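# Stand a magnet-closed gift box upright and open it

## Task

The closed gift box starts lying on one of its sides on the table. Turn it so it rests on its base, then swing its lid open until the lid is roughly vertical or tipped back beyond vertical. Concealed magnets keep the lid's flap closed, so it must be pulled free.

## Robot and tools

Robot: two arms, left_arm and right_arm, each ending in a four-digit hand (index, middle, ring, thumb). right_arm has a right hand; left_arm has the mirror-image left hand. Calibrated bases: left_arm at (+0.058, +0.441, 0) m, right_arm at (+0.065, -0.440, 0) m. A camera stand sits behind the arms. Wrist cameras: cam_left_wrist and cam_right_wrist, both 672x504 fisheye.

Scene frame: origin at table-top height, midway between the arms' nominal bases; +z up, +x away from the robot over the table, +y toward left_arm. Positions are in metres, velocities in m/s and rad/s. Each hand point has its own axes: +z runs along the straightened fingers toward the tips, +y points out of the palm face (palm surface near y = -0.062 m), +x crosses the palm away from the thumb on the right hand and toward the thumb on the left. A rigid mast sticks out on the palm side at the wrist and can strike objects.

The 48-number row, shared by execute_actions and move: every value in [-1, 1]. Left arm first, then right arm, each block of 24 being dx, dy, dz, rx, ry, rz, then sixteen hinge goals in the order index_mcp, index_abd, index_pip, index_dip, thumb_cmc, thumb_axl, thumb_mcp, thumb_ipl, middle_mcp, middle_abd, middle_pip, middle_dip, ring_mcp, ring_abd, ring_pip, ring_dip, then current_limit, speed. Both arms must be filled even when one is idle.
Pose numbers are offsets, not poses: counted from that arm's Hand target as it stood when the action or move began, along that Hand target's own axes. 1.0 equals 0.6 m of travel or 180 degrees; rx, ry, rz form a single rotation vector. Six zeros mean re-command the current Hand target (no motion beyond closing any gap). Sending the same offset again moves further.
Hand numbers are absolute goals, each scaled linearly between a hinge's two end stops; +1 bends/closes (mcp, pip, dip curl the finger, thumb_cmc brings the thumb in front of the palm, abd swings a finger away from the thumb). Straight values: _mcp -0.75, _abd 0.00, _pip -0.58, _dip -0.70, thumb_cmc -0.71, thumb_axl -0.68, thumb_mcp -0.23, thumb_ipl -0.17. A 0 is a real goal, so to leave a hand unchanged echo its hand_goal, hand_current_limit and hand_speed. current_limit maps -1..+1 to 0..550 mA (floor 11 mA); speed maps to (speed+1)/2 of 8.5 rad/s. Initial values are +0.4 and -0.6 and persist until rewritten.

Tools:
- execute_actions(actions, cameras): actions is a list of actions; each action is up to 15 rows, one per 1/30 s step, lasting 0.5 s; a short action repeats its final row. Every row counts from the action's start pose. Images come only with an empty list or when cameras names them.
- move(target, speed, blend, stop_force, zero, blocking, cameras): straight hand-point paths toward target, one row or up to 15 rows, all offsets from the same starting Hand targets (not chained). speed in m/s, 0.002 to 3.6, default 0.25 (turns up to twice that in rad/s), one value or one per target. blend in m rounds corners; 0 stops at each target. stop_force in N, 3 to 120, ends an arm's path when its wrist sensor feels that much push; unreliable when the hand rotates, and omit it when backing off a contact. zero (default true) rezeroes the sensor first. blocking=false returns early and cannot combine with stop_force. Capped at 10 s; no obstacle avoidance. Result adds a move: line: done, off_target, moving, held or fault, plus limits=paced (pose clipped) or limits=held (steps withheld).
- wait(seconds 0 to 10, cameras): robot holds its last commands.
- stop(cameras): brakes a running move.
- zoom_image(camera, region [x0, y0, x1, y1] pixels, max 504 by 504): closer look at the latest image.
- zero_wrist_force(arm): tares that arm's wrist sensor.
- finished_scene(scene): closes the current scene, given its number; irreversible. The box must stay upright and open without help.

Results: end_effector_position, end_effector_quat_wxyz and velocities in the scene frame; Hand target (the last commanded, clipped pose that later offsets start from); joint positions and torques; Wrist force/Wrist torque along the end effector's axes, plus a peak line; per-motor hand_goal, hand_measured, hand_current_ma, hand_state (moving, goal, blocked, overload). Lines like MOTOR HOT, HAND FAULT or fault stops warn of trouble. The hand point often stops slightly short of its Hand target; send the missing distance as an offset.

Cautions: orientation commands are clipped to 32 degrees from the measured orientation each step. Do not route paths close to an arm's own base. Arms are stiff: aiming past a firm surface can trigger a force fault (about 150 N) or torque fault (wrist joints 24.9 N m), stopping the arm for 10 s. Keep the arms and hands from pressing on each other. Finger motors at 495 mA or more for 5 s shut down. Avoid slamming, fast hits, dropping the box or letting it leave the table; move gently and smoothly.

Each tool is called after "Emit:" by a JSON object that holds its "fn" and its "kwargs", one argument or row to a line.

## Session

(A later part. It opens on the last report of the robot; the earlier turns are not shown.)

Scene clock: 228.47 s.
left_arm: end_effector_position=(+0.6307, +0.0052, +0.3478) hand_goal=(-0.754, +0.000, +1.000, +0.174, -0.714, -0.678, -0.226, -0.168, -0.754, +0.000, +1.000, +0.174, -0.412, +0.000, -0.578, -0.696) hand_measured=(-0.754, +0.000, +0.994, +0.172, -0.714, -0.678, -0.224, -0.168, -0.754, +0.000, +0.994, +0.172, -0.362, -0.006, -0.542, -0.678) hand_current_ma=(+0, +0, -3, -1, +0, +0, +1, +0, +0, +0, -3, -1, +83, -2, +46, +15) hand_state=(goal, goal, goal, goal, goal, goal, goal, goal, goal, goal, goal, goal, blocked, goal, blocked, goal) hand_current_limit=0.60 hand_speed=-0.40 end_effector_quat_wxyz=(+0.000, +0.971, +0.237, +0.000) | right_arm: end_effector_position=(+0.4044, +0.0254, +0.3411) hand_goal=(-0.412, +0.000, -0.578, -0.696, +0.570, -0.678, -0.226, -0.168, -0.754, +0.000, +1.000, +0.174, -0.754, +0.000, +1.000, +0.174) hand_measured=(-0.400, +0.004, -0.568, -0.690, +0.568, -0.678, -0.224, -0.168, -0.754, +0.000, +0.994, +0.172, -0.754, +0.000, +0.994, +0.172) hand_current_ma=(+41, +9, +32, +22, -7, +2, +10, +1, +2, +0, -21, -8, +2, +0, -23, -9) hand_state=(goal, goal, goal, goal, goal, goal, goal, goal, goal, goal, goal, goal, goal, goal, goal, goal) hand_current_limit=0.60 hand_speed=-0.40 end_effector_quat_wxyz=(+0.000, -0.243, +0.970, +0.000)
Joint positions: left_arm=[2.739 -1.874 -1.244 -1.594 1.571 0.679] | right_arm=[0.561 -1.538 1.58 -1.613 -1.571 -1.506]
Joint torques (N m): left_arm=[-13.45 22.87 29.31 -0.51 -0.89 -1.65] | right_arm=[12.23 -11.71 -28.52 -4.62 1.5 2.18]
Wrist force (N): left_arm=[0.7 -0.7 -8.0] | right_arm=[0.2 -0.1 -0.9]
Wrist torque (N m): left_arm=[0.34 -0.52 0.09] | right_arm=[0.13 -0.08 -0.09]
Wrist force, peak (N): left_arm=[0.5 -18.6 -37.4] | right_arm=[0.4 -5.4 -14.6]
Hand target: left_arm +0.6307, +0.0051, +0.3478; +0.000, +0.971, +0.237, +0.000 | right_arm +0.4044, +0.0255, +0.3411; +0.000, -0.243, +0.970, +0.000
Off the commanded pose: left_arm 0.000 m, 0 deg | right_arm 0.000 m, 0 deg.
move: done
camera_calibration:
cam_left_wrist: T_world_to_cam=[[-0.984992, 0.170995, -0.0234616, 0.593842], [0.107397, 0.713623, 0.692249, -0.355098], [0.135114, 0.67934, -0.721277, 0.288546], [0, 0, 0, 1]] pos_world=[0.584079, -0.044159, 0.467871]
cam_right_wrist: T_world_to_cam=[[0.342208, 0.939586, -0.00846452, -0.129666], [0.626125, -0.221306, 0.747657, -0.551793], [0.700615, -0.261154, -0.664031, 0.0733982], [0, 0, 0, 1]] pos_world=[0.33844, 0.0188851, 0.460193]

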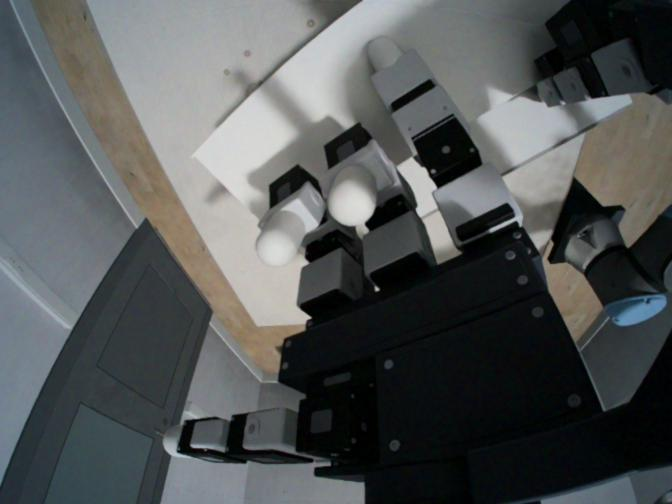

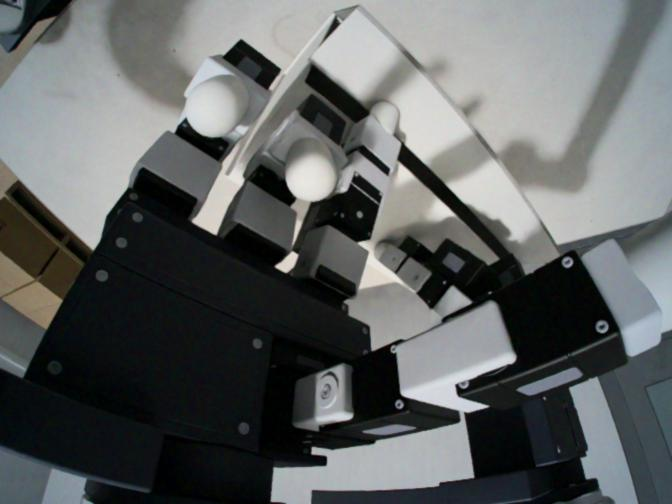

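Emit:
{"fn": "move", "kwargs": {
  "target": [0,0,0,0,0,0,-0.754,0,1,0.174,-0.714,-0.678,-0.226,-0.168,-0.754,0,1,0.174,-0.412,0,-0.577,-0.696,0.6,-0.4,0,0.03,0.012,0,0,0,-0.412,0,-0.577,-0.696,0.571,-0.678,-0.226,-0.168,-0.754,0,1,0.174,-0.754,0,1,0.174,0.6,-0.4],
  "speed": 0.03,
  "cameras": ["all"]
}}

Emit:
{"fn": "zoom_image", "kwargs": {
  "camera": "cam_right_wrist",
  "region": [250, 0, 600, 260]
}}

Scene clock: 263.73 s.
left_arm: end_effector_position=(+0.6307, +0.0051, +0.3478) hand_goal=(-0.754, +0.000, +1.000, +0.174, -0.714, -0.678, -0.226, -0.168, -0.754, +0.000, +1.000, +0.174, -0.412, +0.000, -0.578, -0.696) hand_measured=(-0.754, +0.000, +0.994, +0.172, -0.714, -0.678, -0.224, -0.168, -0.754, +0.000, +0.994, +0.172, -0.364, -0.006, -0.544, -0.692) hand_current_ma=(+0, +0, -3, -1, +0, +0, +1, +0, +0, +0, -3, -1, +82, -2, +42, +1) hand_state=(goal, goal, goal, goal, goal, goal, goal, goal, goal, goal, goal, goal, blocked, goal, blocked, goal) hand_current_limit=0.60 hand_speed=-0.40 end_effector_quat_wxyz=(+0.000, +0.971, +0.237, +0.000) | right_arm: end_effector_position=(+0.3959, +0.0413, +0.3339) hand_goal=(-0.412, +0.000, -0.578, -0.696, +0.570, -0.678, -0.226, -0.168, -0.754, +0.000, +1.000, +0.174, -0.754, +0.000, +1.000, +0.174) hand_measured=(-0.406, +0.006, -0.618, -0.694, +0.568, -0.678, -0.224, -0.168, -0.754, +0.000, +0.994, +0.172, -0.754, +0.000, +0.994, +0.172) hand_current_ma=(+22, +19, -162, +8, -7, +2, +10, +1, +2, +0, -21, -8, +2, +0, -23, -9) hand_state=(goal, goal, blocked, goal, goal, goal, goal, goal, goal, goal, goal, goal, goal, goal, goal, goal) hand_current_limit=0.60 hand_speed=-0.40 end_effector_quat_wxyz=(+0.000, -0.243, +0.970, +0.000)
Joint positions: left_arm=[2.739 -1.875 -1.243 -1.595 1.571 0.678] | right_arm=[0.597 -1.522 1.582 -1.631 -1.571 -1.47]
Joint torques (N m): left_arm=[-13.77 22.15 19.01 1.58 0.53 -1.78] | right_arm=[12.72 -2.45 -9.11 -2.27 0.73 1.84]
Wrist force (N): left_arm=[0.0 -11.5 -22.5] | right_arm=[1.4 -3.3 -18.9]
Wrist torque (N m): left_arm=[1.27 -1.52 0.73] | right_arm=[1.38 -0.43 0.06]
Wrist force, peak (N): left_arm=[0.0 -11.5 -22.5] | right_arm=[1.7 -3.4 -19.1]
Hand target: left_arm +0.6307, +0.0051, +0.3478; +0.000, +0.971, +0.237, +0.000 | right_arm +0.3959, +0.0414, +0.3339; +0.000, -0.243, +0.970, +0.000
Off the commanded pose: left_arm 0.000 m, 0 deg | right_arm 0.000 m, 0 deg.
move: done
camera_calibration:
cam_left_wrist: T_world_to_cam=[[-0.984992, 0.170995, -0.0234616, 0.59396], [0.107397, 0.713623, 0.692249, -0.355107], [0.135114, 0.67934, -0.721277, 0.288673], [0, 0, 0, 1]] pos_world=[0.584179, -0.044259, 0.467971]
cam_right_wrist: T_world_to_cam=[[0.34229, 0.939557, -0.00836916, -0.14192], [0.62608, -0.221428, 0.747659, -0.537603], [0.700615, -0.261156, -0.66403, 0.0788171], [0, 0, 0, 1]] pos_world=[0.32994, 0.0348853, 0.453093]

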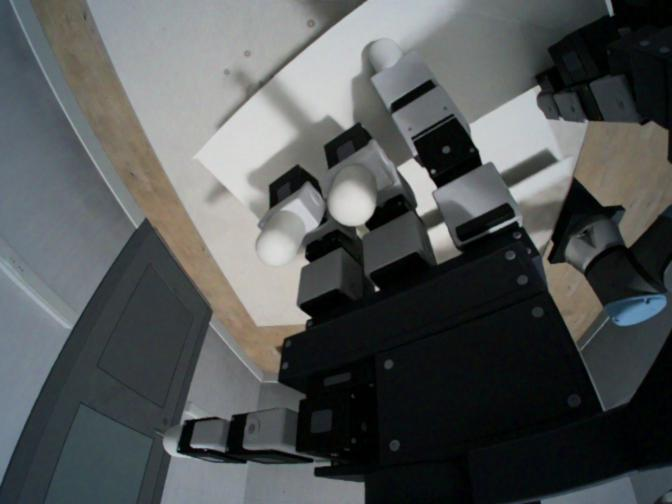

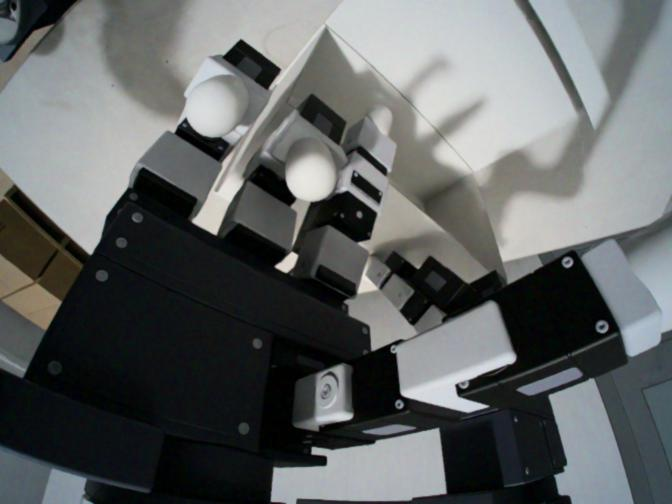

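Scaled by 1.440 from the camera's 672x504 image, which has a finer 960x720 frame.

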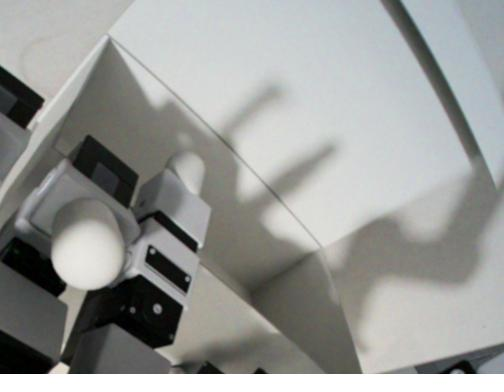

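Emit:
{"fn": "move", "kwargs": {
  "target": [
    [0,0,-0.187,0,0,0,-0.754,0,1,0.174,-0.714,-0.678,-0.226,-0.168,-0.754,0,1,0.174,-0.412,0,-0.577,-0.696,0.6,-0.4,0,0,-0.21,0,0,0,-0.412,0,-0.577,-0.696,0.571,-0.678,-0.226,-0.168,-0.754,0,1,0.174,-0.754,0,1,0.174,0.6,-0.4],
    [0.287,-0.168,-0.187,0,0,0.5,-0.754,0,1,0.174,-0.714,-0.678,-0.226,-0.168,-0.754,0,1,0.174,-0.412,0,-0.577,-0.696,0.6,-0.4,0.162,-0.067,-0.21,0,0,0.5,-0.412,0,-0.577,-0.696,0.571,-0.678,-0.226,-0.168,-0.754,0,1,0.174,-0.754,0,1,0.174,0.6,-0.4],
    [0.287,-0.168,0.09,0,0,0.5,-0.754,0,1,0.174,-0.714,-0.678,-0.226,-0.168,-0.754,0,0.518,-0.696,-0.754,0,1,0.174,0.6,-0.4,0.162,-0.067,0.07,0,0,0.5,-0.754,0,1,0.174,-0.714,-0.678,-0.226,-0.168,-0.754,0,0.518,-0.696,-0.754,0,1,0.174,0.6,-0.4]
  ],
  "speed": 0.4,
  "cameras": ["all"]
}}

Scene clock: 295.10 s.
left_arm: end_effector_position=(+0.7371, +0.1739, +0.2938) hand_goal=(-0.754, +0.000, +1.000, +0.174, -0.714, -0.678, -0.226, -0.168, -0.754, +0.000, +0.518, -0.696, -0.754, +0.000, +1.000, +0.174) hand_measured=(-0.754, +0.000, +0.994, +0.172, -0.714, -0.678, -0.222, -0.168, -0.754, +0.000, +0.518, -0.694, -0.752, -0.002, +0.992, +0.172) hand_current_ma=(+0, +0, -2, -1, +0, +0, +1, +0, +0, +0, +0, +1, +0, -1, -3, -1) hand_state=(goal, goal, goal, goal, goal, goal, goal, goal, goal, goal, goal, goal, goal, goal, goal, goal) hand_current_limit=0.60 hand_speed=-0.40 end_effector_quat_wxyz=(+0.000, +0.855, -0.519, +0.000) | right_arm: end_effector_position=(+0.3291, -0.0399, +0.2919) hand_goal=(-0.754, +0.000, +1.000, +0.174, -0.714, -0.678, -0.226, -0.168, -0.754, +0.000, +0.518, -0.696, -0.754, +0.000, +1.000, +0.174) hand_measured=(-0.752, +0.004, +0.992, +0.172, -0.712, -0.678, -0.224, -0.168, -0.754, +0.000, +0.518, -0.694, -0.754, +0.000, +0.994, +0.172) hand_current_ma=(+5, +8, -24, -9, +8, +2, +11, +1, +2, +0, +1, +7, +2, +0, -22, -9) hand_state=(goal, goal, goal, goal, goal, goal, goal, goal, goal, goal, goal, goal, goal, goal, goal, goal) hand_current_limit=0.60 hand_speed=-0.40 end_effector_quat_wxyz=(+0.000, +0.514, +0.858, +0.000)
Joint positions: left_arm=[3.054 -2.26 -0.798 -1.655 1.571 2.564] | right_arm=[0.815 -1.783 1.927 -1.715 -1.571 0.319]
Joint torques (N m): left_arm=[12.53 54.98 18.08 4.33 -1.58 -1.68] | right_arm=[11.73 -0.04 -17.01 -4.84 -2.12 -0.64]
Wrist force (N): left_arm=[0.0 0.8 -0.4] | right_arm=[0.1 -0.3 -0.5]
Wrist torque (N m): left_arm=[0.20 -0.01 -0.02] | right_arm=[0.04 0.01 0.08]
Wrist force, peak (N): left_arm=[0.0 -11.5 -23.3] | right_arm=[1.8 -3.6 -19.4]
Hand target: left_arm +0.7371, +0.1739, +0.2938; +0.000, +0.855, -0.519, +0.000 | right_arm +0.3291, -0.0399, +0.2919; +0.000, +0.514, +0.858, +0.000
Off the commanded pose: left_arm 0.000 m, 0 deg | right_arm 0.000 m, 0 deg.
elbow stopped short (left arm): the move would have taken joint 3 (elbow) straighter than the controller allows.
move: done
camera_calibration:
cam_left_wrist: T_world_to_cam=[[0.170994, 0.984993, -0.0234609, -0.325002], [0.71367, -0.107405, 0.692199, -0.753627], [0.679291, -0.135105, -0.721326, -0.138861], [0, 0, 0, 1]] pos_world=[0.687741, 0.220421, 0.413871]
cam_right_wrist: T_world_to_cam=[[0.939565, -0.342268, -0.00839455, -0.290686], [-0.221395, -0.626092, 0.747658, -0.219484], [-0.261156, -0.700615, -0.664031, 0.375485], [0, 0, 0, 1]] pos_world=[0.322585, 0.0261603, 0.410993]

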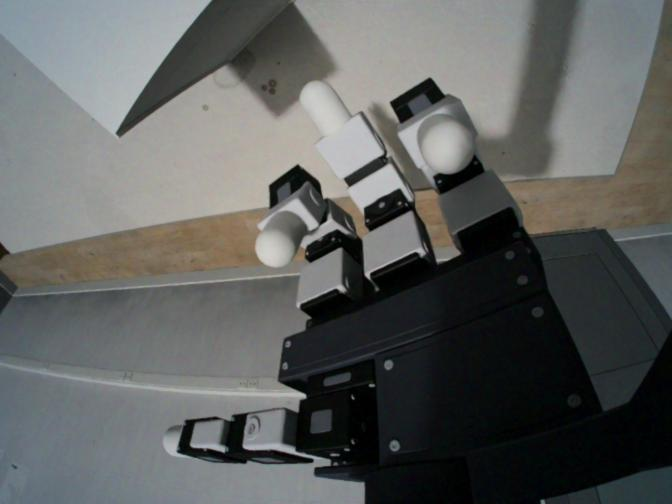

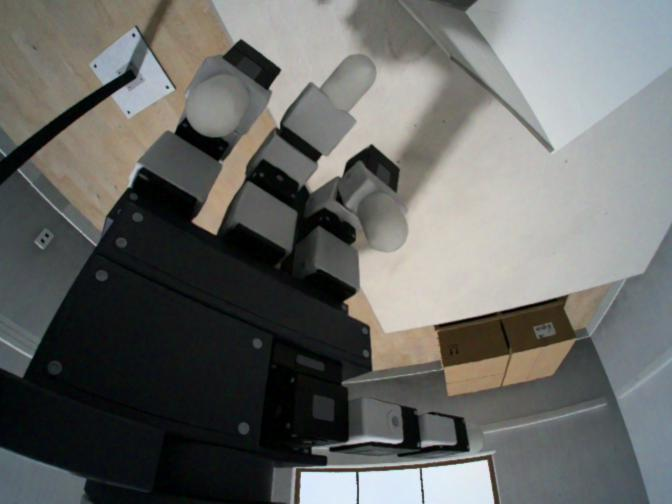

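Emit:
{"fn": "move", "kwargs": {
  "target": [
    [0.012,0,0,0,0,0,-0.754,0,1,0.174,-0.714,-0.678,-0.226,-0.168,-0.754,0,0.518,-0.696,-0.754,0,1,0.174,0.6,-0.4,-0.043,0,0,0,0,0,-0.754,0,1,0.174,-0.714,-0.678,-0.226,-0.168,-0.754,0,0.518,-0.696,-0.754,0,1,0.174,0.6,-0.4],
    [0.012,0.03,0.276,0,0,0,-0.754,0,1,0.174,-0.714,-0.678,-0.226,-0.168,-0.754,0,0.518,-0.696,-0.754,0,1,0.174,0.6,-0.4,-0.043,0.02,0.273,0,0,0,-0.754,0,1,0.174,-0.714,-0.678,-0.226,-0.168,-0.754,0,0.518,-0.696,-0.754,0,1,0.174,0.6,-0.4]
  ],
  "speed": 0.2,
  "cameras": ["all"]
}}

Emit:
{"fn": "zoom_image", "kwargs": {
  "camera": "cam_right_wrist",
  "region": [280, 0, 672, 240]
}}

Emit:
{"fn": "zoom_image", "kwargs": {
  "camera": "cam_left_wrist",
  "region": [0, 0, 400, 240]
}}

Scene clock: 323.20 s.
left_arm: end_effector_position=(+0.7244, +0.1592, +0.1283) hand_goal=(-0.754, +0.000, +1.000, +0.174, -0.714, -0.678, -0.226, -0.168, -0.754, +0.000, +0.518, -0.696, -0.754, +0.000, +1.000, +0.174) hand_measured=(-0.754, +0.000, +0.994, +0.172, -0.714, -0.678, -0.222, -0.168, -0.754, +0.000, +0.518, -0.694, -0.752, -0.002, +0.994, +0.172) hand_current_ma=(+0, +0, -2, -1, +0, +0, +1, +0, +0, +0, +0, +1, +0, -1, -3, -1) hand_state=(goal, goal, goal, goal, goal, goal, goal, goal, goal, goal, goal, goal, goal, goal, goal, goal) hand_current_limit=0.60 hand_speed=-0.40 end_effector_quat_wxyz=(+0.000, +0.855, -0.519, +0.000) | right_arm: end_effector_position=(+0.3518, -0.0570, +0.1282) hand_goal=(-0.754, +0.000, +1.000, +0.174, -0.714, -0.678, -0.226, -0.168, -0.754, +0.000, +0.518, -0.696, -0.754, +0.000, +1.000, +0.174) hand_measured=(-0.752, +0.004, +0.994, +0.172, -0.712, -0.678, -0.224, -0.168, -0.754, +0.000, +0.518, -0.694, -0.754, +0.000, +0.994, +0.172) hand_current_ma=(+4, +8, -23, -9, +8, +2, +11, +1, +2, +0, +0, +7, +2, +0, -22, -9) hand_state=(goal, goal, goal, goal, goal, goal, goal, goal, goal, goal, goal, goal, goal, goal, goal, goal) hand_current_limit=0.60 hand_speed=-0.40 end_effector_quat_wxyz=(+0.000, +0.514, +0.858, +0.000)
Joint positions: left_arm=[3.033 -2.292 -1.17 -1.25 1.571 2.543] | right_arm=[0.744 -1.629 2.253 -2.194 -1.571 0.248]
Joint torques (N m): left_arm=[-13.63 41.59 16.97 4.47 -1.59 -1.7] | right_arm=[10.94 -4.05 -13.68 -4.88 -2.18 1.92]
Wrist force (N): left_arm=[-0.1 0.5 -0.1] | right_arm=[0.1 -0.2 -0.3]
Wrist torque (N m): left_arm=[0.12 0.00 -0.04] | right_arm=[-0.02 0.01 -0.02]
Wrist force, peak (N): left_arm=[0.1 0.5 -1.3] | right_arm=[0.1 -0.4 -1.7]
Hand target: left_arm +0.7244, +0.1592, +0.1282; +0.000, +0.855, -0.519, +0.000 | right_arm +0.3518, -0.0570, +0.1281; +0.000, +0.514, +0.858, +0.000
Off the commanded pose: left_arm 0.000 m, 0 deg | right_arm 0.000 m, 0 deg.
move: done
camera_calibration:
cam_left_wrist: T_world_to_cam=[[0.170992, 0.984993, -0.0234624, -0.312331], [0.713671, -0.107403, 0.692198, -0.631573], [0.679291, -0.135105, -0.721326, -0.251585], [0, 0, 0, 1]] pos_world=[0.675041, 0.205821, 0.248371]
cam_right_wrist: T_world_to_cam=[[0.939533, -0.342356, -0.00843406, -0.319348], [-0.2214, -0.626013, 0.747723, -0.102829], [-0.261267, -0.700642, -0.663958, 0.260707], [0, 0, 0, 1]] pos_world=[0.345385, 0.00896021, 0.247293]

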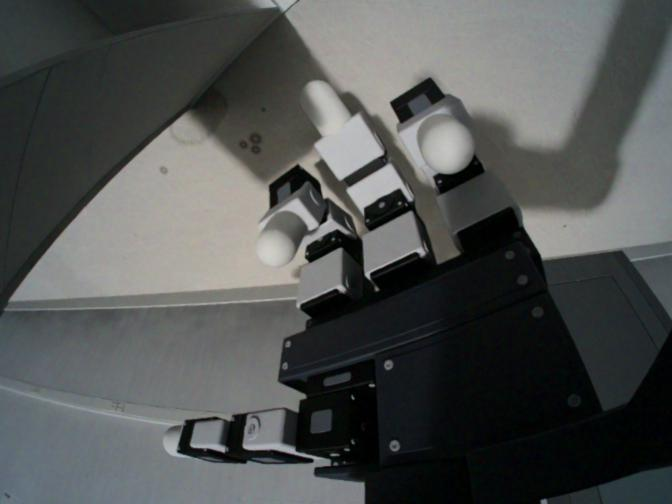

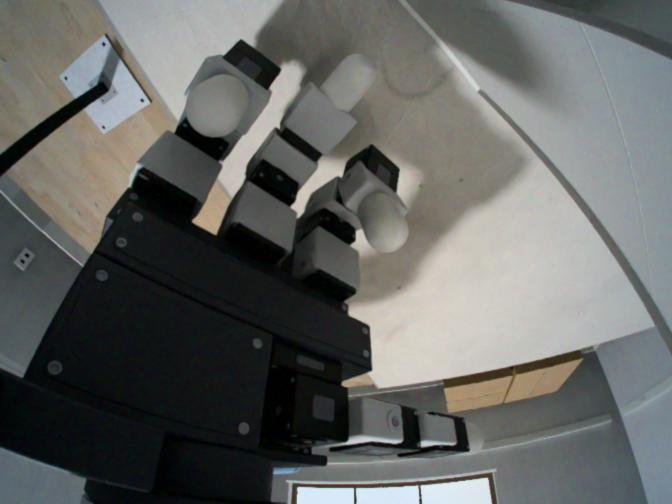

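Scaled by 1.286 from the camera's 672x504 image, which has a finer 960x720 frame.

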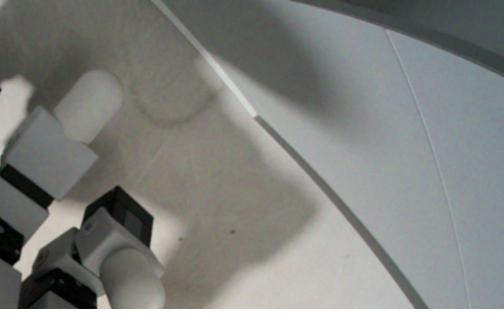

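Scaled by 1.260 from the camera's 672x504 image, which has a finer 960x720 frame.

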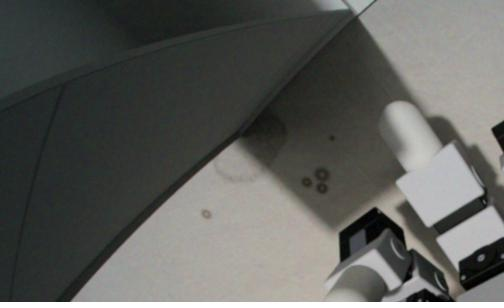

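Emit:
{"fn": "move", "kwargs": {
  "target": [-0.018,0.02,0,0,0,0,-0.754,0,1,0.174,-0.714,-0.678,-0.226,-0.168,-0.754,0,0.518,-0.696,-0.754,0,1,0.174,0.6,-0.4,0.0115,0.01,0,0,0,0,-0.754,0,1,0.174,-0.714,-0.678,-0.226,-0.168,-0.754,0,0.518,-0.696,-0.754,0,1,0.174,0.6,-0.4],
  "speed": 0.1
}}

Emit:
{"fn": "move", "kwargs": {
  "target": [0,0.12,0,0,0,0,-0.754,0,1,0.174,-0.714,-0.678,-0.226,-0.168,-0.754,0,0.518,-0.696,-0.754,0,1,0.174,0.6,-0.4,0,0.12,0,0,0,0,-0.754,0,1,0.174,-0.714,-0.678,-0.226,-0.168,-0.754,0,0.518,-0.696,-0.754,0,1,0.174,0.6,-0.4],
  "speed": 0.02,
  "stop_force": 5,
  "cameras": ["all"]
}}

Emit:
{"fn": "zoom_image", "kwargs": {
  "camera": "cam_right_wrist",
  "region": [280, 0, 672, 240]
}}

Emit:
{"fn": "zoom_image", "kwargs": {
  "camera": "cam_left_wrist",
  "region": [0, 0, 400, 240]
}}

Scene clock: 370.77 s.
left_arm: end_effector_position=(+0.7089, +0.1633, +0.1282) hand_goal=(-0.754, +0.000, +1.000, +0.174, -0.714, -0.678, -0.226, -0.168, -0.754, +0.000, +0.518, -0.696, -0.754, +0.000, +1.000, +0.174) hand_measured=(-0.754, +0.000, +0.994, +0.172, -0.714, -0.678, -0.222, -0.168, -0.754, +0.000, +0.518, -0.694, -0.752, -0.002, +0.994, +0.172) hand_current_ma=(+0, +0, -2, -1, +0, +0, +1, +0, +0, +0, +0, +1, +0, -1, -3, -1) hand_state=(goal, goal, goal, goal, goal, goal, goal, goal, goal, goal, goal, goal, goal, goal, goal, goal) hand_current_limit=0.60 hand_speed=-0.40 end_effector_quat_wxyz=(+0.000, +0.855, -0.519, +0.000) | right_arm: end_effector_position=(+0.3539, -0.0481, +0.1281) hand_goal=(-0.754, +0.000, +1.000, +0.174, -0.714, -0.678, -0.226, -0.168, -0.754, +0.000, +0.518, -0.696, -0.754, +0.000, +1.000, +0.174) hand_measured=(-0.752, +0.004, +0.994, +0.172, -0.712, -0.678, -0.224, -0.168, -0.754, +0.000, +0.518, -0.694, -0.754, +0.000, +0.994, +0.172) hand_current_ma=(+4, +8, -23, -9, +8, +2, +11, +1, +2, +0, +0, +7, +2, +0, -22, -9) hand_state=(goal, goal, goal, goal, goal, goal, goal, goal, goal, goal, goal, goal, goal, goal, goal, goal) hand_current_limit=0.60 hand_speed=-0.40 end_effector_quat_wxyz=(+0.000, +0.514, +0.858, +0.000)
Joint positions: left_arm=[3.036 -2.254 -1.238 -1.221 1.571 2.546] | right_arm=[0.757 -1.607 2.232 -2.196 -1.571 0.261]
Joint torques (N m): left_arm=[13.28 53.07 16.79 4.26 0.61 2.02] | right_arm=[11.72 -4.98 -25.75 -4.72 -0.71 1.89]
Wrist force (N): left_arm=[-0.4 0.6 0.0] | right_arm=[0.3 -0.2 -0.3]
Wrist torque (N m): left_arm=[0.13 0.05 -0.14] | right_arm=[0.00 -0.02 -0.10]
Wrist force, peak (N): left_arm=[-0.5 0.8 0.1] | right_arm=[0.2 -0.2 -0.6]
Hand target: left_arm +0.7088, +0.1633, +0.1282; +0.000, +0.855, -0.519, +0.000 | right_arm +0.3539, -0.0481, +0.1281; +0.000, +0.514, +0.858, +0.000
Off the commanded pose: left_arm 0.000 m, 0 deg | right_arm 0.000 m, 0 deg.
move: done

Scene clock: 373.93 s.
left_arm: end_effector_position=(+0.6750, +0.1457, +0.1282) hand_goal=(-0.754, +0.000, +1.000, +0.174, -0.714, -0.678, -0.226, -0.168, -0.754, +0.000, +0.518, -0.696, -0.754, +0.000, +1.000, +0.174) hand_measured=(-0.754, +0.000, +0.994, +0.172, -0.714, -0.678, -0.222, -0.168, -0.772, +0.002, +0.528, -0.688, -0.752, -0.002, +0.994, +0.172) hand_current_ma=(+0, +0, -2, -1, +0, +0, +1, +0, -16, +1, +7, +4, +0, -1, -3, -1) hand_state=(goal, goal, goal, goal, goal, goal, goal, goal, goal, goal, goal, goal, goal, goal, goal, goal) hand_current_limit=0.60 hand_speed=-0.40 end_effector_quat_wxyz=(+0.000, +0.855, -0.519, +0.000) | right_arm: end_effector_position=(+0.3865, -0.0307, +0.1281) hand_goal=(-0.754, +0.000, +1.000, +0.174, -0.714, -0.678, -0.226, -0.168, -0.754, +0.000, +0.518, -0.696, -0.754, +0.000, +1.000, +0.174) hand_measured=(-0.752, +0.004, +0.994, +0.172, -0.712, -0.678, -0.224, -0.168, -0.766, +0.000, +0.526, -0.686, -0.754, +0.000, +0.994, +0.172) hand_current_ma=(+4, +8, -23, -9, +7, +2, +11, +1, -44, +1, +29, +31, +2, +0, -22, -9) hand_state=(goal, goal, goal, goal, goal, goal, goal, goal, goal, goal, goal, goal, goal, goal, goal, goal) hand_current_limit=0.60 hand_speed=-0.40 end_effector_quat_wxyz=(+0.000, +0.514, +0.858, +0.000)
Joint positions: left_arm=[3.006 -2.191 -1.344 -1.177 1.571 2.516] | right_arm=[0.735 -1.529 2.154 -2.196 -1.571 0.239]
Joint torques (N m): left_arm=[12.65 36.67 30.42 -0.19 -1.42 2.01] | right_arm=[11.31 -37.32 -13.18 -4.91 -0.4 2]
Wrist force (N): left_arm=[-0.9 -1.1 -1.4] | right_arm=[0.2 -1.3 -1.1]
Wrist torque (N m): left_arm=[0.19 -0.05 -0.05] | right_arm=[0.09 0.02 -0.02]
Wrist force, peak (N): left_arm=[-1.0 -5.0 -3.0] | right_arm=[0.1 -5.8 -3.3]
Hand target: left_arm +0.6750, +0.1457, +0.1282; +0.000, +0.855, -0.519, +0.000 (not the last commanded pose) | right_arm +0.3865, -0.0307, +0.1281; +0.000, +0.514, +0.858, +0.000 (not the last commanded pose)
Off the commanded pose: left_arm 0.034 m, 0 deg | right_arm 0.035 m, 0 deg.
move: contact (left_arm, right_arm)
camera_calibration:
cam_left_wrist: T_world_to_cam=[[0.170995, 0.984992, -0.0234616, -0.29049], [0.713623, -0.107397, 0.692249, -0.597762], [0.67934, -0.135114, -0.721277, -0.219907], [0, 0, 0, 1]] pos_world=[0.625641, 0.192221, 0.248371]
cam_right_wrist: T_world_to_cam=[[0.939565, -0.342268, -0.00839455, -0.342843], [-0.221395, -0.626092, 0.747658, -0.0785499], [-0.261156, -0.700615, -0.664031, 0.288153], [0, 0, 0, 1]] pos_world=[0.379985, 0.0353603, 0.247193]

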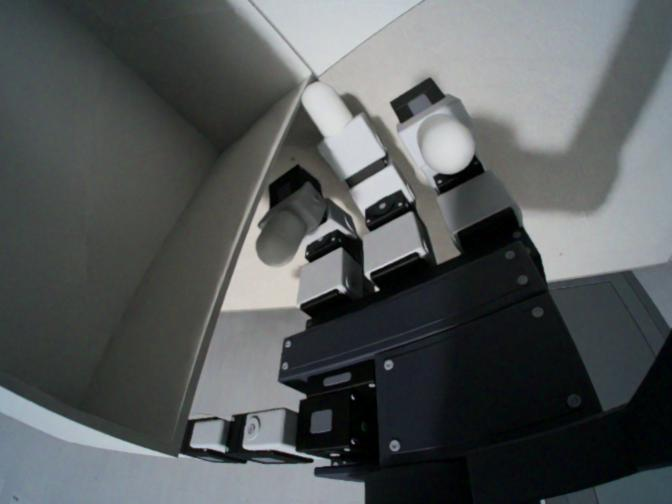

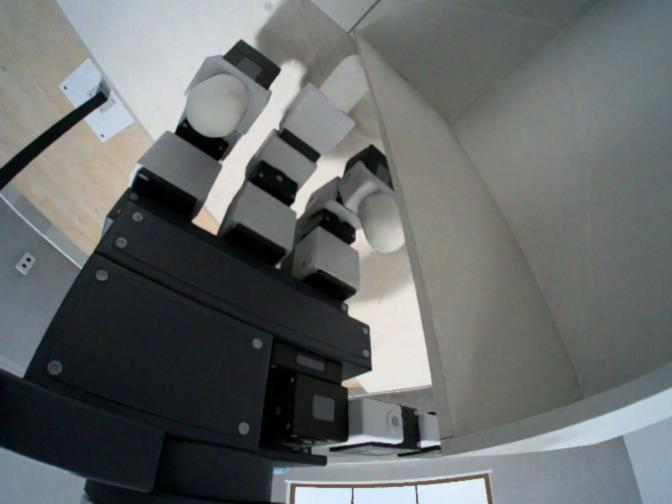

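Scaled by 1.286 from the camera's 672x504 image, which has a finer 960x720 frame.

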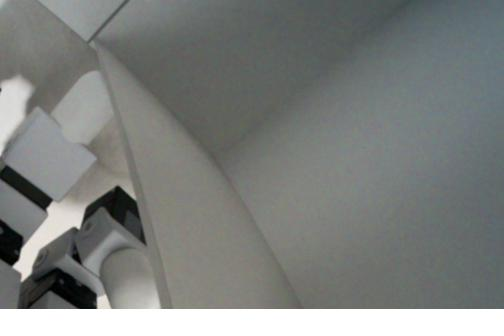

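Scaled by 1.260 from the camera's 672x504 image, which has a finer 960x720 frame.

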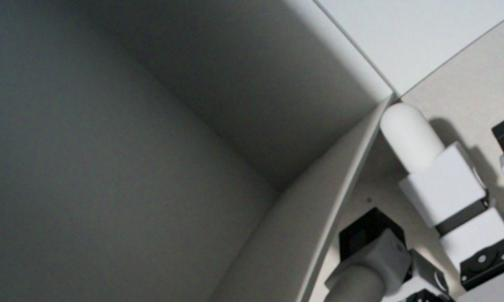

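Emit:
{"fn": "move", "kwargs": {
  "target": [
    [0,0.014,0,0,0,0,-0.754,0,1,0.174,-0.714,-0.678,-0.226,-0.168,-0.754,0,0.518,-0.696,-0.754,0,1,0.174,0.7,-0.4,0,0.014,0,0,0,0,-0.754,0,1,0.174,-0.714,-0.678,-0.226,-0.168,-0.754,0,0.518,-0.696,-0.754,0,1,0.174,0.7,-0.4],
    [0,0.014,-0.19,0,0,0,-0.754,0,1,0.174,-0.714,-0.678,-0.226,-0.168,-0.754,0,0.518,-0.696,-0.754,0,1,0.174,0.7,-0.4,0,0.014,-0.19,0,0,0,-0.754,0,1,0.174,-0.714,-0.678,-0.226,-0.168,-0.754,0,0.518,-0.696,-0.754,0,1,0.174,0.7,-0.4]
  ],
  "speed": 0.04,
  "cameras": ["all"]
}}

Scene clock: 385.90 s.
left_arm: end_effector_position=(+0.6675, +0.1418, +0.2421) hand_goal=(-0.754, +0.000, +1.000, +0.174, -0.714, -0.678, -0.226, -0.168, -0.754, +0.000, +0.518, -0.696, -0.754, +0.000, +1.000, +0.174) hand_measured=(-0.754, +0.000, +0.994, +0.172, -0.714, -0.678, -0.222, -0.168, -0.760, +0.004, +0.518, -0.694, -0.754, -0.002, +0.994, +0.172) hand_current_ma=(+0, +0, -2, -1, +0, +0, +1, +0, -2, +1, +0, +1, +0, -1, -3, -1) hand_state=(goal, goal, goal, goal, goal, goal, goal, goal, goal, goal, goal, goal, goal, goal, goal, goal) hand_current_limit=0.70 hand_speed=-0.40 end_effector_quat_wxyz=(+0.000, +0.855, -0.519, +0.000) | right_arm: end_effector_position=(+0.3939, -0.0267, +0.2419) hand_goal=(-0.754, +0.000, +1.000, +0.174, -0.714, -0.678, -0.226, -0.168, -0.754, +0.000, +0.518, -0.696, -0.754, +0.000, +1.000, +0.174) hand_measured=(-0.752, +0.004, +0.994, +0.172, -0.712, -0.678, -0.224, -0.168, -0.770, +0.000, +0.510, -0.698, -0.754, +0.000, +0.994, +0.172) hand_current_ma=(+4, +8, -23, -9, +7, +2, +11, +1, -59, -2, -26, -8, +2, +0, -22, -9) hand_state=(goal, goal, goal, goal, goal, goal, goal, goal, goal, goal, goal, goal, goal, goal, goal, goal) hand_current_limit=0.70 hand_speed=-0.40 end_effector_quat_wxyz=(+0.000, +0.514, +0.858, +0.000)
Joint positions: left_arm=[2.999 -2.102 -1.186 -1.424 1.571 2.509] | right_arm=[0.731 -1.646 1.943 -1.868 -1.571 0.235]
Joint torques (N m): left_arm=[-10.99 48.35 33.13 -0.05 -0.05 -0.92] | right_arm=[-13.41 -35.63 -29.67 -0.52 -1.06 -0.96]
Wrist force (N): left_arm=[0.0 0.5 -0.4] | right_arm=[0.4 0.0 0.0]
Wrist torque (N m): left_arm=[0.17 -0.02 0.01] | right_arm=[0.11 -0.02 0.06]
Wrist force, peak (N): left_arm=[-3.6 -14.0 -7.4] | right_arm=[0.7 -19.3 -9.0]
Hand target: left_arm +0.6675, +0.1418, +0.2422; +0.000, +0.855, -0.519, +0.000 | right_arm +0.3939, -0.0267, +0.2421; +0.000, +0.514, +0.858, +0.000
Off the commanded pose: left_arm 0.000 m, 0 deg | right_arm 0.000 m, 0 deg.
move: done
camera_calibration:
cam_left_wrist: T_world_to_cam=[[0.170995, 0.984992, -0.0234616, -0.282696], [0.713623, -0.107397, 0.692249, -0.671607], [0.67934, -0.135114, -0.721277, -0.133258], [0, 0, 0, 1]] pos_world=[0.618141, 0.188321, 0.362171]
cam_right_wrist: T_world_to_cam=[[0.939565, -0.342267, -0.00839557, -0.347505], [-0.221394, -0.626092, 0.747658, -0.159629], [-0.261156, -0.700615, -0.664031, 0.368451], [0, 0, 0, 1]] pos_world=[0.387385, 0.0392603, 0.361093]

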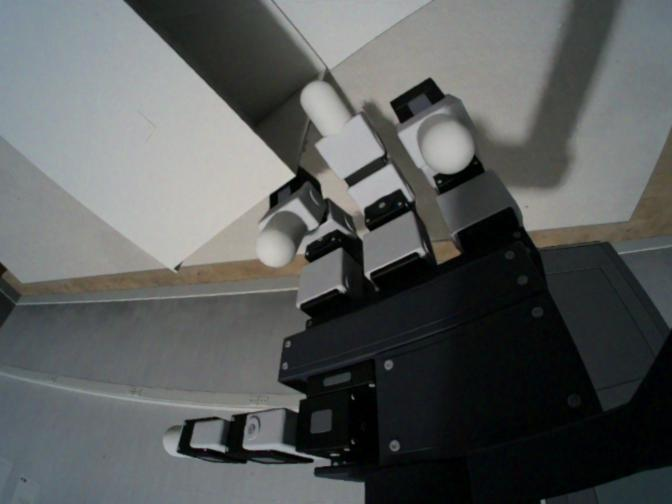

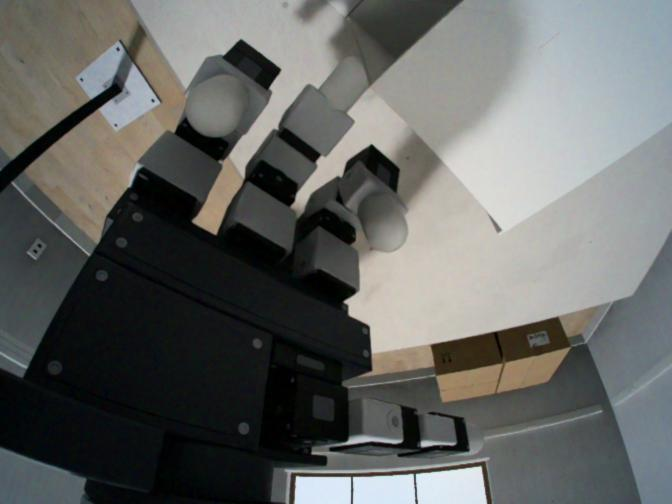

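Emit:
{"fn": "move", "kwargs": {
  "target": [
    [0,-0.05,-0.2,0,0,0,-0.754,0,1,0.174,-0.714,-0.678,-0.226,-0.168,-0.754,0,0.518,-0.696,-0.754,0,1,0.174,0.7,-0.4,0,-0.05,-0.2,0,0,0,-0.754,0,1,0.174,-0.714,-0.678,-0.226,-0.168,-0.754,0,0.518,-0.696,-0.754,0,1,0.174,0.7,-0.4],
    [-0.158,0.347,-0.2,0,0,-0.51,-0.754,0,1,0.174,-0.714,-0.678,-0.226,-0.168,-0.754,0,0.518,-0.696,-0.754,0,1,0.174,0.7,-0.4,-0.285,0.02,-0.2,0,0,-0.505,-0.754,0,1,0.174,-0.714,-0.678,-0.226,-0.168,-0.754,0,0.518,-0.696,-0.754,0,1,0.174,0.7,-0.4],
    [-0.158,0.347,-0.1,0,0,-0.51,0.068,0,-0.139,-0.696,-0.714,-0.678,-0.226,-0.168,0.068,0,-0.139,-0.696,0.068,0,-0.139,-0.696,0.7,-0.4,-0.285,0.02,0.1,0,0,-0.505,0.068,0,-0.139,-0.696,-0.714,-0.678,-0.226,-0.168,0.068,0,-0.139,-0.696,0.068,0,0.96,0.174,0.7,-0.4]
  ],
  "speed": 0.4,
  "cameras": ["all"]
}}

Emit:
{"fn": "zoom_image", "kwargs": {
  "camera": "cam_right_wrist",
  "region": [280, 0, 672, 240]
}}

Emit:
{"fn": "zoom_image", "kwargs": {
  "camera": "cam_left_wrist",
  "region": [100, 0, 600, 240]
}}

Scene clock: 498.80 s.
left_arm: end_effector_position=(+0.4390, +0.1299, +0.3022) hand_goal=(+0.068, +0.000, -0.140, -0.696, -0.714, -0.678, -0.226, -0.168, +0.068, +0.000, -0.140, -0.696, +0.068, +0.000, -0.140, -0.696) hand_measured=(+0.052, +0.000, -0.140, -0.694, -0.714, -0.678, -0.222, -0.168, +0.048, +0.004, -0.140, -0.694, +0.052, -0.002, -0.140, -0.694) hand_current_ma=(-14, +0, +0, +1, +0, +0, +1, +0, -18, +1, +0, +0, -13, -1, +0, +1) hand_state=(goal, goal, goal, goal, goal, goal, goal, goal, goal, goal, goal, goal, goal, goal, goal, goal) hand_current_limit=0.70 hand_speed=-0.40 end_effector_quat_wxyz=(+0.000, +0.968, +0.253, +0.000) | right_arm: end_effector_position=(+0.4850, -0.1719, +0.1821) hand_goal=(+0.068, +0.000, -0.140, -0.696, -0.714, -0.678, -0.226, -0.168, +0.068, +0.000, -0.140, -0.696, +0.068, +0.000, +0.960, +0.174) hand_measured=(+0.048, +0.004, -0.140, -0.694, -0.712, -0.678, -0.224, -0.168, +0.052, +0.000, -0.140, -0.698, +0.054, +0.000, +0.960, +0.172) hand_current_ma=(-78, +8, +0, +7, +7, +2, +11, +1, -63, -2, +0, -8, -53, +0, +1, -7) hand_state=(goal, goal, goal, goal, goal, goal, goal, goal, goal, goal, goal, goal, goal, goal, goal, goal) hand_current_limit=0.70 hand_speed=-0.40 end_effector_quat_wxyz=(+0.000, -0.250, +0.968, +0.000)
Joint positions: left_arm=[2.829 -1.314 -1.934 -1.464 1.571 0.737] | right_arm=[0.116 -1.551 2.016 -2.035 -1.571 -1.967]
Joint torques (N m): left_arm=[-12.78 4.29 19.75 3.56 -1.08 -1.61] | right_arm=[11.47 -8.84 -14.72 -4.84 1.96 1.84]
Wrist force (N): left_arm=[-0.1 0.4 0.0] | right_arm=[0.6 0.7 0.0]
Wrist torque (N m): left_arm=[0.24 0.03 0.00] | right_arm=[0.27 -0.09 0.00]
Wrist force, peak (N): left_arm=[0.0 0.4 -1.8] | right_arm=[0.7 0.6 1.7]
Hand target: left_arm +0.4390, +0.1299, +0.3022; +0.000, +0.968, +0.253, +0.000 | right_arm +0.4850, -0.1719, +0.1821; +0.000, -0.250, +0.968, +0.000
Off the commanded pose: left_arm 0.000 m, 0 deg | right_arm 0.000 m, 0 deg.
move: done
camera_calibration:
cam_left_wrist: T_world_to_cam=[[-0.989881, 0.139943, -0.0234895, 0.388899], [0.0848837, 0.716622, 0.692277, -0.382566], [0.113712, 0.683278, -0.721249, 0.205746], [0, 0, 0, 1]] pos_world=[0.394041, 0.0791502, 0.422371]
cam_right_wrist: T_world_to_cam=[[0.327486, 0.944819, -0.00841469, 0.0348119], [0.629511, -0.211538, 0.747642, -0.527067], [0.704606, -0.250139, -0.664049, -0.140137], [0, 0, 0, 1]] pos_world=[0.419135, -0.179439, 0.301293]

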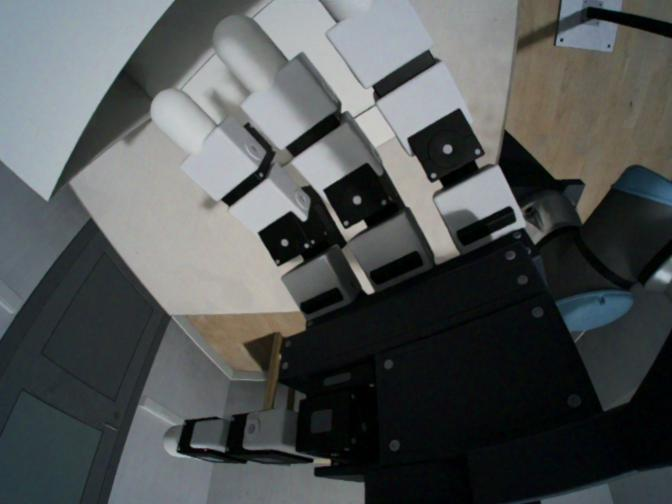

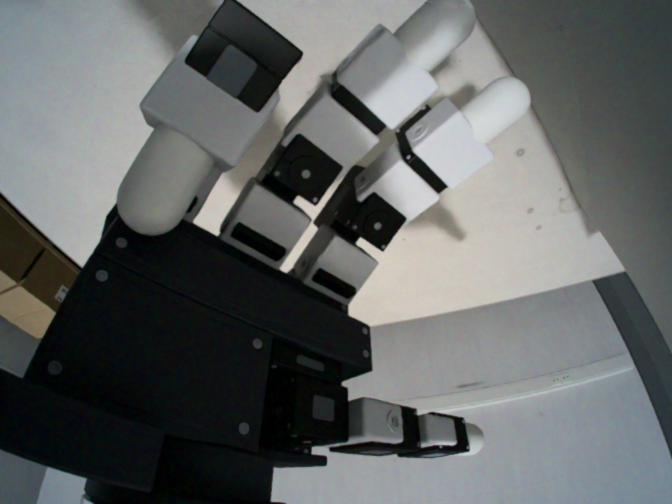

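Scaled by 1.286 from the camera's 672x504 image, which has a finer 960x720 frame.

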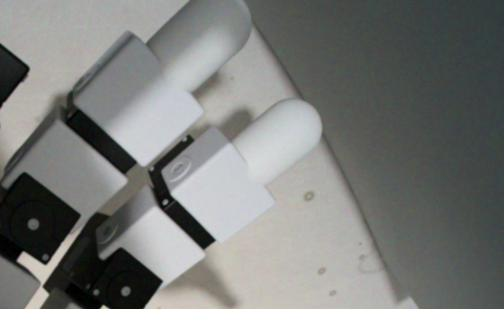

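Scaled by 1.008 from the camera's 672x504 image, which has a finer 960x720 frame.

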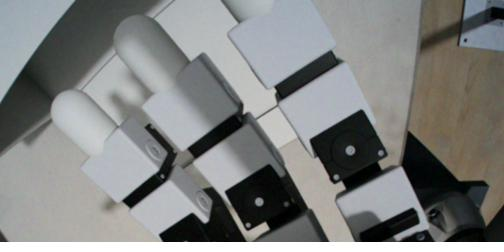

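Emit:
{"fn": "move", "kwargs": {
  "target": [0,0,0.187,0,0,0,0.068,0,-0.139,-0.696,-0.714,-0.678,-0.226,-0.168,0.068,0,-0.139,-0.696,0.068,0,-0.139,-0.696,0.7,-0.4,0,0,0.203,0,0,0,0.068,0,-0.139,-0.696,-0.714,-0.678,-0.226,-0.168,0.068,0,-0.139,-0.696,0.068,0,0.96,0.174,0.7,-0.4],
  "speed": 0.15
}}

Emit:
{"fn": "move", "kwargs": {
  "target": [0,0.28,0,0,0,0,0.068,0,-0.139,-0.696,-0.714,-0.678,-0.226,-0.168,0.068,0,-0.139,-0.696,0.068,0,-0.139,-0.696,0.7,-0.4,0,0.1,0,0,0,0,0.068,0,-0.139,-0.696,-0.714,-0.678,-0.226,-0.168,0.068,0,-0.139,-0.696,0.068,0,0.96,0.174,0.7,-0.4],
  "speed": 0.03,
  "stop_force": 5,
  "cameras": ["all"]
}}

Scene clock: 511.33 s.
left_arm: end_effector_position=(+0.4390, +0.1300, +0.1901) hand_goal=(+0.068, +0.000, -0.140, -0.696, -0.714, -0.678, -0.226, -0.168, +0.068, +0.000, -0.140, -0.696, +0.068, +0.000, -0.140, -0.696) hand_measured=(+0.052, +0.000, -0.140, -0.694, -0.714, -0.678, -0.222, -0.168, +0.048, +0.004, -0.140, -0.694, +0.052, -0.002, -0.140, -0.694) hand_current_ma=(-14, +0, +0, +1, +0, +0, +1, +0, -18, +1, +0, +0, -13, -1, +0, +1) hand_state=(goal, goal, goal, goal, goal, goal, goal, goal, goal, goal, goal, goal, goal, goal, goal, goal) hand_current_limit=0.70 hand_speed=-0.40 end_effector_quat_wxyz=(+0.000, +0.968, +0.253, +0.000) | right_arm: end_effector_position=(+0.4850, -0.1719, +0.0604) hand_goal=(+0.068, +0.000, -0.140, -0.696, -0.714, -0.678, -0.226, -0.168, +0.068, +0.000, -0.140, -0.696, +0.068, +0.000, +0.960, +0.174) hand_measured=(+0.048, +0.004, -0.140, -0.694, -0.712, -0.678, -0.224, -0.168, +0.052, +0.000, -0.140, -0.698, +0.054, +0.000, +0.960, +0.172) hand_current_ma=(-78, +8, +0, +7, +7, +2, +11, +1, -62, -2, +0, -8, -51, +0, +1, -7) hand_state=(goal, goal, goal, goal, goal, goal, goal, goal, goal, goal, goal, goal, goal, goal, goal, goal) hand_current_limit=0.70 hand_speed=-0.40 end_effector_quat_wxyz=(+0.000, -0.250, +0.968, +0.000)
Joint positions: left_arm=[2.829 -1.392 -2.173 -1.148 1.571 0.737] | right_arm=[0.116 -1.352 2.175 -2.393 -1.571 -1.967]
Joint torques (N m): left_arm=[-12.58 6.05 17.26 4.52 -1.48 -1.72] | right_arm=[10.74 -12.59 -10.35 -4.6 2.46 1.83]
Wrist force (N): left_arm=[0.1 0.3 0.0] | right_arm=[0.6 0.6 0.0]
Wrist torque (N m): left_arm=[0.23 -0.01 -0.02] | right_arm=[0.26 -0.08 -0.02]
Wrist force, peak (N): left_arm=[0.1 0.5 0.8] | right_arm=[0.9 0.9 -0.1]
Hand target: left_arm +0.4390, +0.1299, +0.1900; +0.000, +0.968, +0.253, +0.000 | right_arm +0.4850, -0.1719, +0.0603; +0.000, -0.250, +0.968, +0.000
Off the commanded pose: left_arm 0.000 m, 0 deg | right_arm 0.000 m, 0 deg.
move: done

Scene clock: 518.07 s.
left_arm: end_effector_position=(+0.5211, -0.0166, +0.1900) hand_goal=(+0.068, +0.000, -0.140, -0.696, -0.714, -0.678, -0.226, -0.168, +0.068, +0.000, -0.140, -0.696, +0.068, +0.000, -0.140, -0.696) hand_measured=(+0.052, +0.000, -0.140, -0.694, -0.714, -0.678, -0.222, -0.168, +0.048, +0.004, -0.140, -0.694, +0.046, +0.010, -0.150, -0.700) hand_current_ma=(-13, +0, +0, +1, +0, +0, +1, +0, -18, +1, +0, +0, -24, +5, -6, -1) hand_state=(goal, goal, goal, goal, goal, goal, goal, goal, goal, goal, goal, goal, blocked, goal, goal, goal) hand_current_limit=0.70 hand_speed=-0.40 end_effector_quat_wxyz=(+0.000, +0.968, +0.253, +0.000) | right_arm: end_effector_position=(+0.4560, -0.1194, +0.0603) hand_goal=(+0.068, +0.000, -0.140, -0.696, -0.714, -0.678, -0.226, -0.168, +0.068, +0.000, -0.140, -0.696, +0.068, +0.000, +0.960, +0.174) hand_measured=(+0.038, -0.004, -0.150, -0.700, -0.712, -0.678, -0.224, -0.168, +0.052, +0.000, -0.140, -0.698, +0.054, +0.000, +0.960, +0.172) hand_current_ma=(-125, -11, -36, -10, +7, +2, +11, +1, -62, -2, +0, -8, -51, +0, +1, -7) hand_state=(blocked, goal, goal, goal, goal, goal, goal, goal, goal, goal, goal, goal, goal, goal, goal, goal) hand_current_limit=0.70 hand_speed=-0.40 end_effector_quat_wxyz=(+0.000, -0.250, +0.968, +0.000)
Joint positions: left_arm=[2.616 -1.78 -1.778 -1.154 1.571 0.523] | right_arm=[0.24 -1.358 2.183 -2.396 -1.571 -1.843]
Joint torques (N m): left_arm=[-13.17 21.96 32.09 0.53 1.26 -1.75] | right_arm=[11.49 -14.04 -22.42 -1.57 1.04 1.78]
Wrist force (N): left_arm=[-0.1 -0.3 0.2] | right_arm=[0.6 -0.8 0.5]
Wrist torque (N m): left_arm=[0.27 0.01 0.06] | right_arm=[0.33 -0.06 0.00]
Wrist force, peak (N): left_arm=[0.0 -2.1 -0.5] | right_arm=[1.2 -2.6 -0.4]
Hand target: left_arm +0.5211, -0.0166, +0.1900; +0.000, +0.968, +0.253, +0.000 | right_arm +0.4559, -0.1194, +0.0603; +0.000, -0.250, +0.968, +0.000
Off the commanded pose: left_arm 0.000 m, 0 deg | right_arm 0.000 m, 0 deg.
move: done
camera_calibration:
cam_left_wrist: T_world_to_cam=[[-0.989881, 0.139943, -0.0234895, 0.488046], [0.0848837, 0.716622, 0.692277, -0.206736], [0.113712, 0.683278, -0.721249, 0.215582], [0, 0, 0, 1]] pos_world=[0.476141, -0.0674498, 0.310071]
cam_right_wrist: T_world_to_cam=[[0.327463, 0.944827, -0.00839368, -0.00628], [0.629414, -0.211503, 0.747733, -0.406554], [0.704703, -0.250138, -0.663946, -0.187438], [0, 0, 0, 1]] pos_world=[0.390035, -0.126939, 0.179492]

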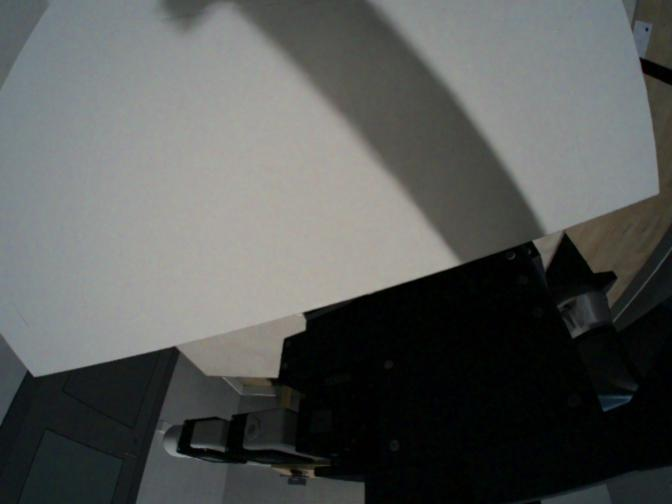

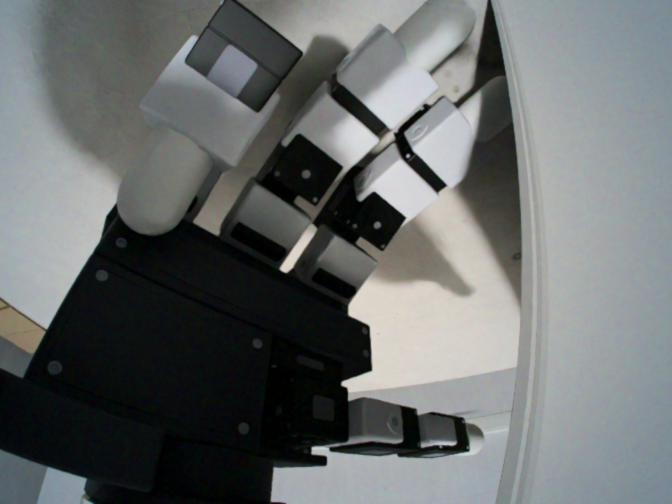

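Emit:
{"fn": "move", "kwargs": {
  "target": [0,0.075,0.055,0,0,0,0.068,0,-0.139,-0.696,-0.714,-0.678,-0.226,-0.168,0.068,0,-0.139,-0.696,0.068,0,-0.139,-0.696,0.7,-0.4,0,-0.025,0,0,0,0,0.068,0,-0.139,-0.696,-0.714,-0.678,-0.226,-0.168,0.068,0,-0.139,-0.696,0.068,0,0.96,0.174,0.7,-0.4],
  "speed": 0.04,
  "cameras": ["all"]
}}

Scene clock: 537.40 s.
left_arm: end_effector_position=(+0.5431, -0.0558, +0.1570) hand_goal=(+0.068, +0.000, -0.140, -0.696, -0.714, -0.678, -0.226, -0.168, +0.068, +0.000, -0.140, -0.696, +0.068, +0.000, -0.140, -0.696) hand_measured=(+0.052, +0.000, -0.140, -0.694, -0.714, -0.678, -0.222, -0.168, +0.050, +0.004, -0.140, -0.694, +0.050, +0.002, -0.124, -0.692) hand_current_ma=(-13, +0, +0, +1, +0, +0, +1, +0, -17, +1, +0, +0, -16, +0, +13, +2) hand_state=(goal, goal, goal, goal, goal, goal, goal, goal, goal, goal, goal, goal, goal, goal, goal, goal) hand_current_limit=0.70 hand_speed=-0.40 end_effector_quat_wxyz=(+0.000, +0.968, +0.253, +0.000) | right_arm: end_effector_position=(+0.4632, -0.1325, +0.0603) hand_goal=(+0.068, +0.000, -0.140, -0.696, -0.714, -0.678, -0.226, -0.168, +0.068, +0.000, -0.140, -0.696, +0.068, +0.000, +0.960, +0.174) hand_measured=(+0.036, -0.006, -0.154, -0.700, -0.718, -0.678, -0.222, -0.168, +0.052, +0.000, -0.140, -0.698, +0.054, +0.000, +0.960, +0.172) hand_current_ma=(-135, -20, -53, -14, -11, +2, +15, +1, -62, -2, +0, -8, -51, +0, +1, -7) hand_state=(blocked, goal, goal, goal, goal, goal, goal, goal, goal, goal, goal, goal, goal, goal, goal, goal) hand_current_limit=0.70 hand_speed=-0.40 end_effector_quat_wxyz=(+0.000, -0.250, +0.968, +0.000)
Joint positions: left_arm=[2.578 -1.91 -1.699 -1.104 1.571 0.485] | right_arm=[0.209 -1.358 2.183 -2.396 -1.571 -1.874]
Joint torques (N m): left_arm=[-14.35 25.51 34.33 6.6 -0.59 -2.25] | right_arm=[-7.77 -15.28 -22.2 -0.44 3.17 -1.03]
Wrist force (N): left_arm=[0.4 -13.7 -2.9] | right_arm=[1.3 -11.1 2.4]
Wrist torque (N m): left_arm=[0.05 -0.17 0.89] | right_arm=[-0.90 -0.22 0.17]
Wrist force, peak (N): left_arm=[0.3 -18.4 -3.5] | right_arm=[1.6 -15.0 1.7]
Hand target: left_arm +0.5431, -0.0559, +0.1570; +0.000, +0.968, +0.253, +0.000 | right_arm +0.4632, -0.1326, +0.0603; +0.000, -0.250, +0.968, +0.000
Off the commanded pose: left_arm 0.000 m, 0 deg | right_arm 0.000 m, 0 deg.
move: done
camera_calibration:
cam_left_wrist: T_world_to_cam=[[-0.989881, 0.139943, -0.0234895, 0.514536], [0.0848837, 0.716622, 0.692277, -0.157736], [0.113712, 0.683278, -0.721249, 0.216136], [0, 0, 0, 1]] pos_world=[0.498141, -0.10665, 0.277171]
cam_right_wrist: T_world_to_cam=[[0.327484, 0.94482, -0.00836937, 0.00369289], [0.629403, -0.211534, 0.747734, -0.41392], [0.704703, -0.250139, -0.663946, -0.195859], [0, 0, 0, 1]] pos_world=[0.397335, -0.140039, 0.179492]

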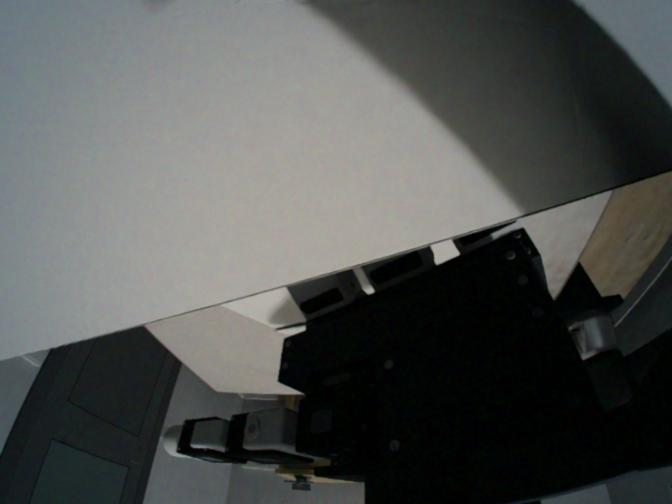

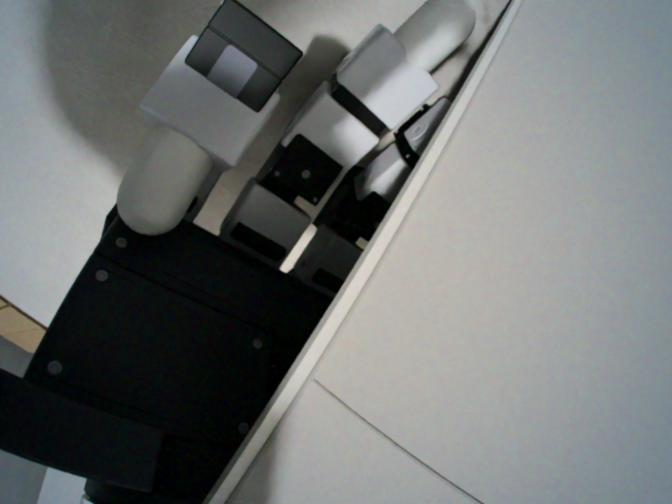

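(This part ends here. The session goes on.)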